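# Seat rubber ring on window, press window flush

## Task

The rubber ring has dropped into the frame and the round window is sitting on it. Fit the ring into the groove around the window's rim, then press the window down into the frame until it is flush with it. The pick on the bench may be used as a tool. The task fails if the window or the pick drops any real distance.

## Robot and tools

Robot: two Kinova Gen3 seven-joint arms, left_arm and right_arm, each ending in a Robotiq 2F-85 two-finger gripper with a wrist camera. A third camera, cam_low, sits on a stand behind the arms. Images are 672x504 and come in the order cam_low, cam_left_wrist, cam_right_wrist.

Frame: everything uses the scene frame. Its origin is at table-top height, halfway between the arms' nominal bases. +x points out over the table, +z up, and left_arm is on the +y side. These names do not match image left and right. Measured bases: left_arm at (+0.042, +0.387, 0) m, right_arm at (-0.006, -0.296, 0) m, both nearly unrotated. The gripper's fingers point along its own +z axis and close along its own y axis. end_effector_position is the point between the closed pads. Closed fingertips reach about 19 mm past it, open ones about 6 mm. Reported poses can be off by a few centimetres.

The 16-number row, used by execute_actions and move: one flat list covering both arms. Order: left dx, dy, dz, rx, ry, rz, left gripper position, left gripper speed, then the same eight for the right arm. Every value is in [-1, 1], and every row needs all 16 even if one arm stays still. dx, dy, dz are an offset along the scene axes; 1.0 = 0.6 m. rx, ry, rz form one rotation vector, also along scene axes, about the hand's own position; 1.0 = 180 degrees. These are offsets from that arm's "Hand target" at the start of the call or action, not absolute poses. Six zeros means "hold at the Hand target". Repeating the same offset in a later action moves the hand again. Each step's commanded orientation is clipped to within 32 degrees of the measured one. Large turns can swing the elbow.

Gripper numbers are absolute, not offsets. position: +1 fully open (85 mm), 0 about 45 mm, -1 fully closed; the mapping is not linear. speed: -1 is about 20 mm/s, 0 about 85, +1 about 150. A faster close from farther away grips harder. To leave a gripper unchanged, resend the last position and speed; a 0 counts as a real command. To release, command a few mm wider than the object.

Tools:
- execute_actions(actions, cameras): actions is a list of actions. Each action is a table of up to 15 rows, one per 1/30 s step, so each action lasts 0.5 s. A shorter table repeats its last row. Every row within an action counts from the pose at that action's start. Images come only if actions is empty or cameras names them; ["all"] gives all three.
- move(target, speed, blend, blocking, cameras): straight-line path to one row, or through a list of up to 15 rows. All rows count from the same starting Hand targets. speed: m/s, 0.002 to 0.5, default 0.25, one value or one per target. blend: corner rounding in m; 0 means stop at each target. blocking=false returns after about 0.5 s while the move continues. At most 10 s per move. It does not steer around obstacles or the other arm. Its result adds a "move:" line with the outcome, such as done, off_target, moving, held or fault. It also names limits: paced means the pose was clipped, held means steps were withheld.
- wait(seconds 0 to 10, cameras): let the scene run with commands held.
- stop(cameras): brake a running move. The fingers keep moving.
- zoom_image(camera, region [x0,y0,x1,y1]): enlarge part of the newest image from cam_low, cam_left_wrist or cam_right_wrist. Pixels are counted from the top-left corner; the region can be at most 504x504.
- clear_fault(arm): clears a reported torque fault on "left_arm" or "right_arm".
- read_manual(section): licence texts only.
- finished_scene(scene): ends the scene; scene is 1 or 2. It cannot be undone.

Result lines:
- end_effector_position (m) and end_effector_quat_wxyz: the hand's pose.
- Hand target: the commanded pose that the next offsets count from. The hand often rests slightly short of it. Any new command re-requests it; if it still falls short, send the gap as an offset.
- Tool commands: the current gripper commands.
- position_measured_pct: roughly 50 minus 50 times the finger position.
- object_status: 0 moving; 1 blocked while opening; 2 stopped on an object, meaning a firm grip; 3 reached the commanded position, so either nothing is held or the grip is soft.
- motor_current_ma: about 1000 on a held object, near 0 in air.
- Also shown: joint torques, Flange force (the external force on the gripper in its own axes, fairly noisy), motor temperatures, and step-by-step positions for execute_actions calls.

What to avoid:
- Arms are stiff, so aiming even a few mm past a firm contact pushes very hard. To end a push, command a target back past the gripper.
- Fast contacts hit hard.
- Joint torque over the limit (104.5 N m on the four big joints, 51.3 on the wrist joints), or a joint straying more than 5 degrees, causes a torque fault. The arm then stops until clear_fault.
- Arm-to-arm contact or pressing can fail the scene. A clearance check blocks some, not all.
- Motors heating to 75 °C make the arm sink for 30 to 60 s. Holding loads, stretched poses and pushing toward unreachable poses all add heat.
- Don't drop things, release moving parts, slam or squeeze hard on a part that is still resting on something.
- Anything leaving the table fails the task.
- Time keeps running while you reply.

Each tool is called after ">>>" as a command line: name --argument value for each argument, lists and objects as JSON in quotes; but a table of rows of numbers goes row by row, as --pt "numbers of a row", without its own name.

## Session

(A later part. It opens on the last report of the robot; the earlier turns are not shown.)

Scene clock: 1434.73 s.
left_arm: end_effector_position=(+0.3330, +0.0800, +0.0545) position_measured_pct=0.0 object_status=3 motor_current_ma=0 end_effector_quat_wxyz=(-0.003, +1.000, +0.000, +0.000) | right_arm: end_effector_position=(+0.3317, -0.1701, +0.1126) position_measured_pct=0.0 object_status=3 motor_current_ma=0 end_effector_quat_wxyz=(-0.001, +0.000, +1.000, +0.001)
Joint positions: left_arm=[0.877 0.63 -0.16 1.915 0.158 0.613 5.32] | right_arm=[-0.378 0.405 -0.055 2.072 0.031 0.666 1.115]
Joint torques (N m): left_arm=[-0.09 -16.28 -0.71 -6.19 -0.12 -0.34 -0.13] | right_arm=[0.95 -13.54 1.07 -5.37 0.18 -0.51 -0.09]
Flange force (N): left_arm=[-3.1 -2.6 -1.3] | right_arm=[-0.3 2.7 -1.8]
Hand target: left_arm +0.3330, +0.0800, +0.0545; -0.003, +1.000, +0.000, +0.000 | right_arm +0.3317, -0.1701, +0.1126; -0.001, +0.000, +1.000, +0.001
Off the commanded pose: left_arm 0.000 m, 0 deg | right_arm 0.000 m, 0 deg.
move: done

>>> move --target '[0,0,-0.0033,0,0,0,1,0,0,0,0,0,0,0,1,0]' --speed 0.01

>>> move --target '[0,0,-0.0025,0,0,0,1,0,0,0,0,0,0,0,1,0]' --speed 0.01

>>> move --target '[0,0,-0.0017,0,0,0,1,0,0,0,0,0,0,0,1,0]' --speed 0.01

Scene clock: 1438.97 s.
left_arm: end_effector_position=(+0.3330, +0.0800, +0.0526) position_measured_pct=0.0 object_status=3 motor_current_ma=0 end_effector_quat_wxyz=(-0.003, +1.000, +0.000, +0.000) | right_arm: end_effector_position=(+0.3317, -0.1701, +0.1126) position_measured_pct=0.0 object_status=3 motor_current_ma=0 end_effector_quat_wxyz=(-0.001, +0.000, +1.000, +0.001)
Joint positions: left_arm=[0.876 0.634 -0.159 1.916 0.159 0.608 5.319] | right_arm=[-0.378 0.405 -0.055 2.072 0.031 0.666 1.115]
Joint torques (N m): left_arm=[-0.07 -15.68 -0.63 -6.11 -0.11 -0.21 -0.15] | right_arm=[0.93 -13.6 1.07 -5.35 0.23 -0.47 -0.12]
Flange force (N): left_arm=[-3.8 -3.3 -2.4] | right_arm=[-0.4 2.6 -1.6]
Hand target: left_arm +0.3330, +0.0800, +0.0525; -0.003, +1.000, +0.000, +0.000 | right_arm +0.3317, -0.1701, +0.1126; -0.001, +0.000, +1.000, +0.001
Off the commanded pose: left_arm 0.000 m, 0 deg | right_arm 0.000 m, 0 deg.
move: done

Scene clock: 1439.67 s.
left_arm: end_effector_position=(+0.3330, +0.0800, +0.0511) position_measured_pct=0.0 object_status=3 motor_current_ma=0 end_effector_quat_wxyz=(-0.003, +1.000, +0.000, +0.000) | right_arm: end_effector_position=(+0.3317, -0.1701, +0.1126) position_measured_pct=0.0 object_status=3 motor_current_ma=0 end_effector_quat_wxyz=(-0.001, +0.000, +1.000, +0.001)
Joint positions: left_arm=[0.876 0.637 -0.158 1.917 0.16 0.603 5.319] | right_arm=[-0.378 0.405 -0.055 2.072 0.031 0.666 1.115]
Joint torques (N m): left_arm=[0.82 -12.12 0.55 -5.12 0.32 -0.77 -0.15] | right_arm=[0.94 -13.51 1.06 -5.33 0.22 -0.5 -0.12]
Flange force (N): left_arm=[-2.7 -5.2 -12.4] | right_arm=[-0.4 2.6 -1.9]
Hand target: left_arm +0.3330, +0.0800, +0.0510; -0.003, +1.000, +0.000, +0.000 | right_arm +0.3317, -0.1701, +0.1126; -0.001, +0.000, +1.000, +0.001
Off the commanded pose: left_arm 0.000 m, 0 deg | right_arm 0.000 m, 0 deg.
move: done

Scene clock: 1440.37 s.
left_arm: end_effector_position=(+0.3330, +0.0800, +0.0500) position_measured_pct=0.0 object_status=3 motor_current_ma=0 end_effector_quat_wxyz=(-0.003, +1.000, +0.000, +0.000) | right_arm: end_effector_position=(+0.3317, -0.1701, +0.1126) position_measured_pct=0.0 object_status=3 motor_current_ma=0 end_effector_quat_wxyz=(-0.001, +0.000, +1.000, +0.001)
Joint positions: left_arm=[0.875 0.639 -0.158 1.918 0.161 0.601 5.318] | right_arm=[-0.378 0.405 -0.055 2.072 0.031 0.666 1.115]
Joint torques (N m): left_arm=[1.7 -10.11 1.61 -4.26 0.7 -0.62 -0.12] | right_arm=[1 -13.45 1.09 -5.34 0.23 -0.52 -0.17]
Flange force (N): left_arm=[-1.3 -6.9 -17.2] | right_arm=[-0.3 2.6 -2.1]
Hand target: left_arm +0.3330, +0.0800, +0.0500; -0.003, +1.000, +0.000, +0.000 | right_arm +0.3317, -0.1701, +0.1126; -0.001, +0.000, +1.000, +0.001
Off the commanded pose: left_arm 0.000 m, 0 deg | right_arm 0.000 m, 0 deg.
move: done

>>> move --target '[0,0,-0.0017,0,0,0,1,0,0,0,0,0,0,0,1,0]' --speed 0.01

>>> move --target '[0,0,-0.0013,0,0,0,1,0,0,0,0,0,0,0,1,0]' --speed 0.01

>>> move --target '[0,0,-0.0012,0,0,0,1,0,0,0,0,0,0,0,1,0]' --speed 0.01

Scene clock: 1444.43 s.
left_arm: end_effector_position=(+0.3330, +0.0800, +0.0490) position_measured_pct=0.0 object_status=3 motor_current_ma=0 end_effector_quat_wxyz=(-0.003, +1.000, +0.000, +0.000) | right_arm: end_effector_position=(+0.3317, -0.1701, +0.1126) position_measured_pct=0.0 object_status=3 motor_current_ma=0 end_effector_quat_wxyz=(-0.001, +0.000, +1.000, +0.001)
Joint positions: left_arm=[0.875 0.641 -0.157 1.918 0.161 0.598 5.318] | right_arm=[-0.378 0.405 -0.055 2.072 0.031 0.666 1.115]
Joint torques (N m): left_arm=[2 -5.97 2.18 -3.73 0.96 -1.46 -0.13] | right_arm=[0.98 -13.58 1.08 -5.38 0.22 -0.49 -0.12]
Flange force (N): left_arm=[-2.3 -9.1 -28.8] | right_arm=[-0.3 2.7 -1.6]
Hand target: left_arm +0.3330, +0.0800, +0.0490; -0.003, +1.000, +0.000, +0.000 | right_arm +0.3317, -0.1701, +0.1126; -0.001, +0.000, +1.000, +0.001
Off the commanded pose: left_arm 0.000 m, 0 deg | right_arm 0.000 m, 0 deg.
move: done

Scene clock: 1445.13 s.
left_arm: end_effector_position=(+0.3330, +0.0800, +0.0481) position_measured_pct=0.0 object_status=3 motor_current_ma=0 end_effector_quat_wxyz=(-0.003, +1.000, +0.000, +0.000) | right_arm: end_effector_position=(+0.3317, -0.1701, +0.1126) position_measured_pct=0.0 object_status=3 motor_current_ma=0 end_effector_quat_wxyz=(-0.001, +0.000, +1.000, +0.001)
Joint positions: left_arm=[0.875 0.643 -0.157 1.919 0.162 0.596 5.317] | right_arm=[-0.378 0.405 -0.055 2.072 0.031 0.666 1.115]
Joint torques (N m): left_arm=[2.11 -7.3 2.26 -3.39 0.98 -0.84 -0.11] | right_arm=[0.96 -13.52 1.1 -5.29 0.2 -0.48 -0.08]
Flange force (N): left_arm=[-0.9 -8.0 -24.6] | right_arm=[-0.4 2.8 -1.8]
Hand target: left_arm +0.3330, +0.0800, +0.0482; -0.003, +1.000, +0.000, +0.000 | right_arm +0.3317, -0.1701, +0.1126; -0.001, +0.000, +1.000, +0.001
Off the commanded pose: left_arm 0.000 m, 0 deg | right_arm 0.000 m, 0 deg.
move: done

Scene clock: 1445.83 s.
left_arm: end_effector_position=(+0.3330, +0.0800, +0.0475) position_measured_pct=0.0 object_status=3 motor_current_ma=0 end_effector_quat_wxyz=(-0.003, +1.000, +0.000, +0.000) | right_arm: end_effector_position=(+0.3317, -0.1701, +0.1126) position_measured_pct=0.0 object_status=3 motor_current_ma=0 end_effector_quat_wxyz=(-0.001, +0.000, +1.000, +0.001)
Joint positions: left_arm=[0.874 0.644 -0.157 1.919 0.162 0.594 5.317] | right_arm=[-0.378 0.405 -0.055 2.072 0.031 0.666 1.115]
Joint torques (N m): left_arm=[1.81 -6.7 1.95 -4.08 0.87 -1.48 -0.13] | right_arm=[0.95 -13.57 1.06 -5.34 0.25 -0.55 -0.11]
Flange force (N): left_arm=[-2.8 -8.9 -27.1] | right_arm=[-0.5 2.7 -1.9]
Hand target: left_arm +0.3330, +0.0800, +0.0475; -0.003, +1.000, +0.000, +0.000 | right_arm +0.3317, -0.1701, +0.1126; -0.001, +0.000, +1.000, +0.001
Off the commanded pose: left_arm 0.000 m, 0 deg | right_arm 0.000 m, 0 deg.
move: done

Force not yet at bottom; continue.

>>> move --target '[0,0,-0.0013,0,0,0,1,0,0,0,0,0,0,0,1,0]' --speed 0.01

>>> move --target '[0,0,-0.001,0,0,0,1,0,0,0,0,0,0,0,1,0]' --speed 0.01

Scene clock: 1449.77 s.
left_arm: end_effector_position=(+0.3330, +0.0800, +0.0467) position_measured_pct=0.0 object_status=3 motor_current_ma=0 end_effector_quat_wxyz=(-0.003, +1.000, +0.000, +0.000) | right_arm: end_effector_position=(+0.3317, -0.1701, +0.1126) position_measured_pct=0.0 object_status=3 motor_current_ma=0 end_effector_quat_wxyz=(-0.001, +0.000, +1.000, +0.001)
Joint positions: left_arm=[0.874 0.646 -0.156 1.92 0.163 0.592 5.317] | right_arm=[-0.378 0.405 -0.055 2.072 0.031 0.666 1.115]
Joint torques (N m): left_arm=[1.34 -7.64 1.35 -4.21 0.63 -1.38 -0.11] | right_arm=[0.96 -13.54 1.08 -5.29 0.2 -0.52 -0.07]
Flange force (N): left_arm=[-3.1 -7.7 -24.5] | right_arm=[-0.5 2.8 -1.9]
Hand target: left_arm +0.3330, +0.0800, +0.0467; -0.003, +1.000, +0.000, +0.000 | right_arm +0.3317, -0.1701, +0.1126; -0.001, +0.000, +1.000, +0.001
Off the commanded pose: left_arm 0.000 m, 0 deg | right_arm 0.000 m, 0 deg.
move: done

Scene clock: 1450.47 s.
left_arm: end_effector_position=(+0.3330, +0.0800, +0.0461) position_measured_pct=0.0 object_status=3 motor_current_ma=0 end_effector_quat_wxyz=(-0.003, +1.000, +0.000, +0.000) | right_arm: end_effector_position=(+0.3317, -0.1701, +0.1126) position_measured_pct=0.0 object_status=3 motor_current_ma=0 end_effector_quat_wxyz=(-0.001, +0.000, +1.000, +0.001)
Joint positions: left_arm=[0.874 0.647 -0.156 1.92 0.163 0.59 5.316] | right_arm=[-0.378 0.405 -0.055 2.072 0.031 0.666 1.115]
Joint torques (N m): left_arm=[1.13 -5.36 1.23 -4.79 0.66 -2.39 -0.11] | right_arm=[1.02 -13.57 1 -5.33 0.23 -0.5 -0.1]
Flange force (N): left_arm=[-5.6 -9.7 -31.7] | right_arm=[-0.4 2.9 -1.8]
Hand target: left_arm +0.3330, +0.0800, +0.0461; -0.003, +1.000, +0.000, +0.000 | right_arm +0.3317, -0.1701, +0.1126; -0.001, +0.000, +1.000, +0.001
Off the commanded pose: left_arm 0.000 m, 0 deg | right_arm 0.000 m, 0 deg.
move: done

>>> move --pt "0 0 0.01 0 0 0 1 0 0 0 0 0 0 0 1 0" --pt "-0.0943 0 0.2 0 0 0 1 0 0 0 0 0 0 0 1 0" --speed '[0.03,0.15]' --cameras '["cam_left_wrist"]'

>>> zoom_image --camera "cam_left_wrist" --region '[170, 100, 480, 410]'

Scene clock: 1459.83 s.
left_arm: end_effector_position=(+0.2764, +0.0800, +0.1661) position_measured_pct=0.0 object_status=3 motor_current_ma=0 end_effector_quat_wxyz=(-0.003, +1.000, +0.000, +0.000) | right_arm: end_effector_position=(+0.3317, -0.1701, +0.1126) position_measured_pct=0.0 object_status=3 motor_current_ma=0 end_effector_quat_wxyz=(-0.001, +0.000, +1.000, +0.001)
Joint positions: left_arm=[1.015 0.36 -0.195 1.911 0.084 0.884 5.482] | right_arm=[-0.378 0.405 -0.055 2.072 0.031 0.666 1.115]
Joint torques (N m): left_arm=[-0.11 -13.35 -0.55 -8.11 -0.11 -0.26 -0.09] | right_arm=[0.96 -13.54 1.03 -5.26 0.23 -0.46 -0.1]
Flange force (N): left_arm=[-3.2 -3.3 0.3] | right_arm=[-0.5 2.8 -1.8]
Hand target: left_arm +0.2764, +0.0800, +0.1661; -0.003, +1.000, +0.000, +0.000 | right_arm +0.3317, -0.1701, +0.1126; -0.001, +0.000, +1.000, +0.001
Off the commanded pose: left_arm 0.000 m, 0 deg | right_arm 0.000 m, 0 deg.
move: done
Images, in order (width x height): cam_left_wrist 672x504.

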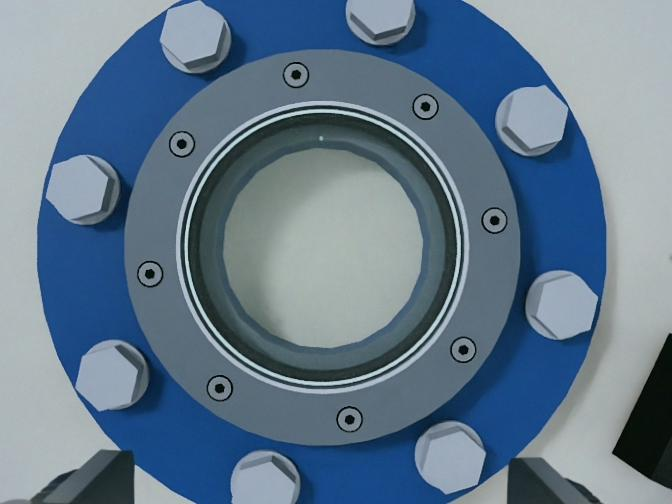

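Scaled by 1.626.

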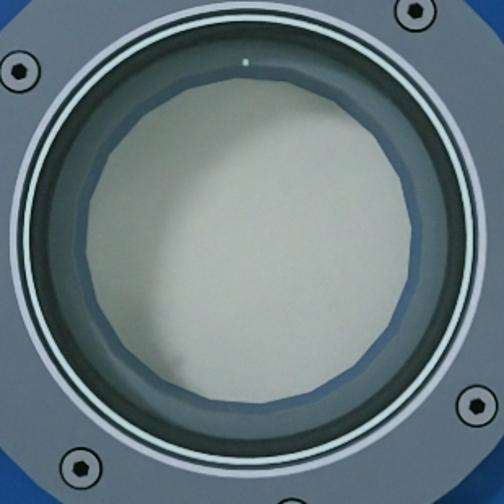

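>>> move --pt "0.0943 0 0 0 0 0 1 0 0 0 0 0 0 0 1 0" --pt "0.0943 0 -0.195 0 0 0 1 0 0 0 0 0 0 0 1 0" --pt "0.0943 0 -0.201 0 0 0 1 0 0 0 0 0 0 0 1 0" --speed '[0.15,0.08,0.01]'

>>> move --target '[0,0,-0.0013,0,0,0,1,0,0,0,0,0,0,0,1,0]' --speed 0.01

Scene clock: 1467.33 s.
left_arm: end_effector_position=(+0.3330, +0.0800, +0.0457) position_measured_pct=0.0 object_status=3 motor_current_ma=0 end_effector_quat_wxyz=(-0.003, +1.000, +0.000, +0.000) | right_arm: end_effector_position=(+0.3317, -0.1701, +0.1126) position_measured_pct=0.0 object_status=3 motor_current_ma=0 end_effector_quat_wxyz=(-0.001, +0.000, +1.000, +0.001)
Joint positions: left_arm=[0.877 0.649 -0.161 1.92 0.169 0.589 5.311] | right_arm=[-0.378 0.405 -0.055 2.072 0.031 0.666 1.115]
Joint velocities: left_arm=[0 0.005 0 0.001 0 -0.002 0] | right_arm=[within noise]
Joint torques (N m): left_arm=[0.14 -1.13 0.36 -6.86 0.34 -4.54 0.03] | right_arm=[0.96 -13.59 1.03 -5.33 0.22 -0.52 -0.11]
Flange force (N): left_arm=[-13.1 -14.6 -44.8] | right_arm=[-0.5 2.7 -1.8]
Hand target: left_arm +0.3330, +0.0800, +0.0455; -0.003, +1.000, +0.000, +0.000 | right_arm +0.3317, -0.1701, +0.1126; -0.001, +0.000, +1.000, +0.001
Off the commanded pose: left_arm 0.000 m, 0 deg | right_arm 0.000 m, 0 deg.
move: done

Scene clock: 1468.03 s.
left_arm: end_effector_position=(+0.3330, +0.0800, +0.0448) position_measured_pct=0.0 object_status=3 motor_current_ma=0 end_effector_quat_wxyz=(-0.003, +1.000, +0.000, +0.000) | right_arm: end_effector_position=(+0.3317, -0.1701, +0.1126) position_measured_pct=0.0 object_status=3 motor_current_ma=0 end_effector_quat_wxyz=(-0.001, +0.000, +1.000, +0.001)
Joint positions: left_arm=[0.877 0.65 -0.16 1.921 0.169 0.587 5.31] | right_arm=[-0.378 0.405 -0.055 2.072 0.031 0.666 1.115]
Joint torques (N m): left_arm=[0.35 13.44 1.21 -7.39 1.03 -8.6 0.09] | right_arm=[1 -13.48 1.02 -5.28 0.28 -0.49 -0.06]
Flange force (N): left_arm=[-21.9 -25.1 -86.8] | right_arm=[-0.3 2.9 -2.0]
Hand target: left_arm +0.3330, +0.0800, +0.0447; -0.003, +1.000, +0.000, +0.000 | right_arm +0.3317, -0.1701, +0.1126; -0.001, +0.000, +1.000, +0.001
Off the commanded pose: left_arm 0.000 m, 0 deg | right_arm 0.000 m, 0 deg.
move: done

>>> move --pt "0 0 0.03 0 0 0 1 0 0 0 0 0 0 0 1 0" --pt "0 0 0.03 0 0 0.25 1 0 0 0 0 0 0 0 1 0" --pt "0 0 0.03 0 0 0.5 1 0 0 0 0 0 0 0 1 0" --pt "0 0 0.0045 0 0 0.5 1 0 0 0 0 0 0 0 1 0" --speed '[0.04,0.4,0.4,0.03]'

>>> move --target '[0,0,-0.0025,0,0,0,1,0,0,0,0,0,0,0,1,0]' --speed 0.01

>>> move --target '[0,0,-0.0015,0,0,0,1,0,0,0,0,0,0,0,1,0]' --speed 0.01

Scene clock: 1478.87 s.
left_arm: end_effector_position=(+0.3330, +0.0800, +0.0475) position_measured_pct=0.0 object_status=3 motor_current_ma=0 end_effector_quat_wxyz=(-0.002, +0.707, +0.707, -0.002) | right_arm: end_effector_position=(+0.3317, -0.1701, +0.1126) position_measured_pct=0.0 object_status=3 motor_current_ma=0 end_effector_quat_wxyz=(-0.001, +0.000, +1.000, +0.001)
Joint positions: left_arm=[1.146 0.706 -0.566 1.911 0.579 0.698 6.503] | right_arm=[-0.378 0.405 -0.055 2.072 0.031 0.666 1.115]
Joint torques (N m): left_arm=[0.07 -16.13 -2.69 -5.98 -0.12 -0.39 -0.11] | right_arm=[0.97 -13.5 1.05 -5.34 0.27 -0.51 -0.12]
Flange force (N): left_arm=[2.9 -2.9 -1.2] | right_arm=[-0.3 2.7 -1.9]
Hand target: left_arm +0.3330, +0.0800, +0.0474; -0.002, +0.707, +0.707, -0.002 | right_arm +0.3317, -0.1701, +0.1126; -0.001, +0.000, +1.000, +0.001
Off the commanded pose: left_arm 0.000 m, 0 deg | right_arm 0.000 m, 0 deg.
move: done

Scene clock: 1479.57 s.
left_arm: end_effector_position=(+0.3330, +0.0800, +0.0460) position_measured_pct=0.0 object_status=3 motor_current_ma=0 end_effector_quat_wxyz=(-0.001, +0.707, +0.707, -0.002) | right_arm: end_effector_position=(+0.3317, -0.1701, +0.1126) position_measured_pct=0.0 object_status=3 motor_current_ma=0 end_effector_quat_wxyz=(-0.001, +0.000, +1.000, +0.001)
Joint positions: left_arm=[1.144 0.708 -0.564 1.911 0.582 0.694 6.501] | right_arm=[-0.378 0.405 -0.055 2.072 0.031 0.666 1.115]
Joint torques (N m): left_arm=[-0.4 -3.3 0.34 -6.58 1.35 -3.42 -0.31] | right_arm=[0.93 -13.46 1.07 -5.32 0.24 -0.52 -0.11]
Flange force (N): left_arm=[11.7 -13.6 -40.3] | right_arm=[-0.3 2.6 -2.1]
Hand target: left_arm +0.3330, +0.0800, +0.0459; -0.002, +0.707, +0.707, -0.002 | right_arm +0.3317, -0.1701, +0.1126; -0.001, +0.000, +1.000, +0.001
Off the commanded pose: left_arm 0.000 m, 0 deg | right_arm 0.000 m, 0 deg.
move: done

Scene clock: 1480.27 s.
left_arm: end_effector_position=(+0.3330, +0.0800, +0.0451) position_measured_pct=0.0 object_status=3 motor_current_ma=0 end_effector_quat_wxyz=(-0.001, +0.707, +0.707, -0.002) | right_arm: end_effector_position=(+0.3317, -0.1701, +0.1126) position_measured_pct=0.0 object_status=3 motor_current_ma=0 end_effector_quat_wxyz=(-0.001, +0.000, +1.000, +0.001)
Joint positions: left_arm=[1.143 0.71 -0.563 1.912 0.584 0.692 6.5] | right_arm=[-0.378 0.405 -0.055 2.072 0.031 0.666 1.115]
Joint torques (N m): left_arm=[-0.67 11.99 4.07 -7.58 3.09 -7.15 -0.38] | right_arm=[0.88 -13.46 1.08 -5.31 0.18 -0.52 -0.11]
Flange force (N): left_arm=[23.3 -26.0 -86.6] | right_arm=[-0.4 2.5 -2.1]
Hand target: left_arm +0.3330, +0.0800, +0.0450; -0.002, +0.707, +0.707, -0.002 | right_arm +0.3317, -0.1701, +0.1126; -0.001, +0.000, +1.000, +0.001
Off the commanded pose: left_arm 0.000 m, 0 deg | right_arm 0.000 m, 0 deg.
move: done

>>> move --pt "0 0 0.03 0 0 0 1 0 0 0 0 0 0 0 1 0" --pt "0 0 0.03 0 0 -0.25 1 0 0 0 0 0 0 0 1 0" --pt "0 0 0.03 0 0 -0.5 1 0 0 0 0 0 0 0 1 0" --pt "0 0 0.0017 0 0 -0.5 1 0 0 0 0 0 0 0 1 0" --speed '[0.04,0.4,0.4,0.03]'

>>> move --target '[0,0,-0.0022,0,0,0,1,0,0,0,0,0,0,0,1,0]' --speed 0.01

>>> move --pt "0 0 0.01 0 0 0 1 0 0 0 0 0 0 0 1 0" --pt "-0.0943 0 0.2 0 0 0 1 0 0 0 0 0 0 0 1 0" --speed '[0.03,0.15]' --cameras '["cam_left_wrist"]'

>>> zoom_image --camera "cam_left_wrist" --region '[170, 100, 480, 410]'

Scene clock: 1492.17 s.
left_arm: end_effector_position=(+0.3330, +0.0800, +0.0462) position_measured_pct=0.0 object_status=3 motor_current_ma=0 end_effector_quat_wxyz=(-0.003, +1.000, +0.000, +0.000) | right_arm: end_effector_position=(+0.3317, -0.1701, +0.1126) position_measured_pct=0.0 object_status=3 motor_current_ma=0 end_effector_quat_wxyz=(-0.001, +0.000, +1.000, +0.001)
Joint positions: left_arm=[0.878 0.648 -0.162 1.92 0.169 0.591 5.31] | right_arm=[-0.378 0.405 -0.055 2.072 0.031 0.666 1.115]
Joint torques (N m): left_arm=[0.01 -8.97 -0.28 -6.32 0.13 -2.06 0] | right_arm=[0.92 -13.57 1.03 -5.35 0.22 -0.51 -0.1]
Flange force (N): left_arm=[-8.1 -8.7 -21.6] | right_arm=[-0.4 2.6 -1.7]
Hand target: left_arm +0.3330, +0.0800, +0.0460; -0.003, +1.000, +0.000, +0.000 | right_arm +0.3317, -0.1701, +0.1126; -0.001, +0.000, +1.000, +0.001
Off the commanded pose: left_arm 0.000 m, 0 deg | right_arm 0.000 m, 0 deg.
move: done

Scene clock: 1492.87 s.
left_arm: end_effector_position=(+0.3330, +0.0800, +0.0448) position_measured_pct=0.0 object_status=3 motor_current_ma=0 end_effector_quat_wxyz=(-0.003, +1.000, +0.000, +0.000) | right_arm: end_effector_position=(+0.3317, -0.1701, +0.1126) position_measured_pct=0.0 object_status=3 motor_current_ma=0 end_effector_quat_wxyz=(-0.001, +0.000, +1.000, +0.001)
Joint positions: left_arm=[0.877 0.65 -0.161 1.921 0.17 0.587 5.31] | right_arm=[-0.378 0.405 -0.055 2.072 0.031 0.666 1.115]
Joint torques (N m): left_arm=[0.24 12.64 1.09 -7.44 0.94 -8.45 0.1] | right_arm=[0.91 -13.55 1.1 -5.34 0.18 -0.51 -0.07]
Flange force (N): left_arm=[-21.6 -24.4 -84.6] | right_arm=[-0.4 2.7 -1.8]
Hand target: left_arm +0.3330, +0.0800, +0.0447; -0.003, +1.000, +0.000, +0.000 | right_arm +0.3317, -0.1701, +0.1126; -0.001, +0.000, +1.000, +0.001
Off the commanded pose: left_arm 0.000 m, 0 deg | right_arm 0.000 m, 0 deg.
move: done

Scene clock: 1494.83 s.
left_arm: end_effector_position=(+0.2764, +0.0800, +0.1647) position_measured_pct=0.0 object_status=3 motor_current_ma=0 end_effector_quat_wxyz=(-0.003, +1.000, +0.000, +0.000) | right_arm: end_effector_position=(+0.3317, -0.1701, +0.1126) position_measured_pct=0.0 object_status=3 motor_current_ma=0 end_effector_quat_wxyz=(-0.001, +0.000, +1.000, +0.001)
Joint positions: left_arm=[1.02 0.362 -0.202 1.913 0.089 0.88 5.477] | right_arm=[-0.378 0.405 -0.055 2.072 0.031 0.666 1.115]
Joint torques (N m): left_arm=[-0.08 -13.35 -0.59 -8 -0.12 -0.09 -0.23] | right_arm=[0.95 -13.54 1.07 -5.34 0.18 -0.53 -0.09]
Flange force (N): left_arm=[-3.4 -3.0 0.6] | right_arm=[-0.4 2.7 -1.9]
Hand target: left_arm +0.2764, +0.0800, +0.1647; -0.003, +1.000, +0.000, +0.000 | right_arm +0.3317, -0.1701, +0.1126; -0.001, +0.000, +1.000, +0.001
Off the commanded pose: left_arm 0.000 m, 0 deg | right_arm 0.000 m, 0 deg.
move: done
Images, in order (width x height): cam_left_wrist 672x504.

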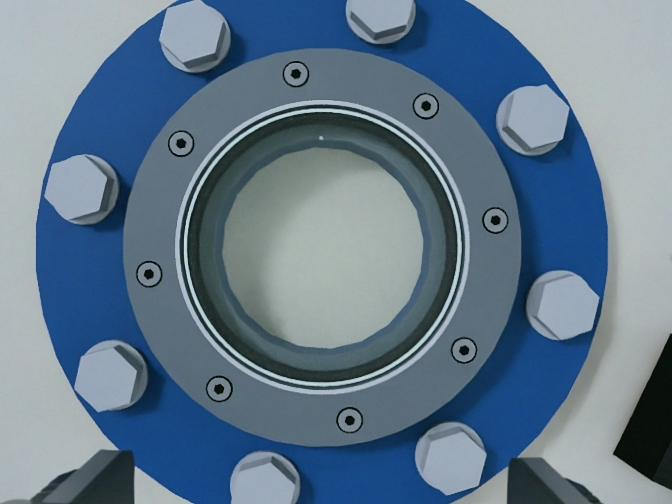

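Scaled by 1.626.

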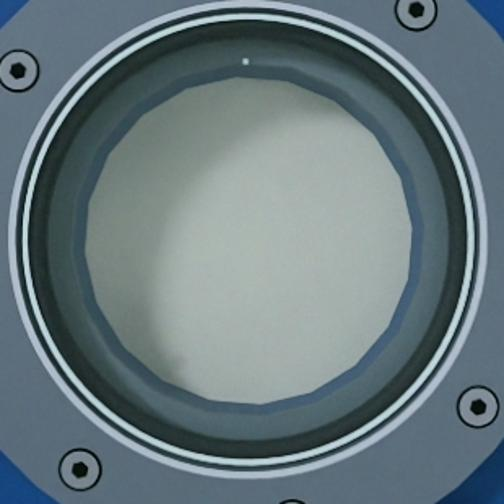

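>>> finished_scene --scene 2

The scene is finished: the task was done.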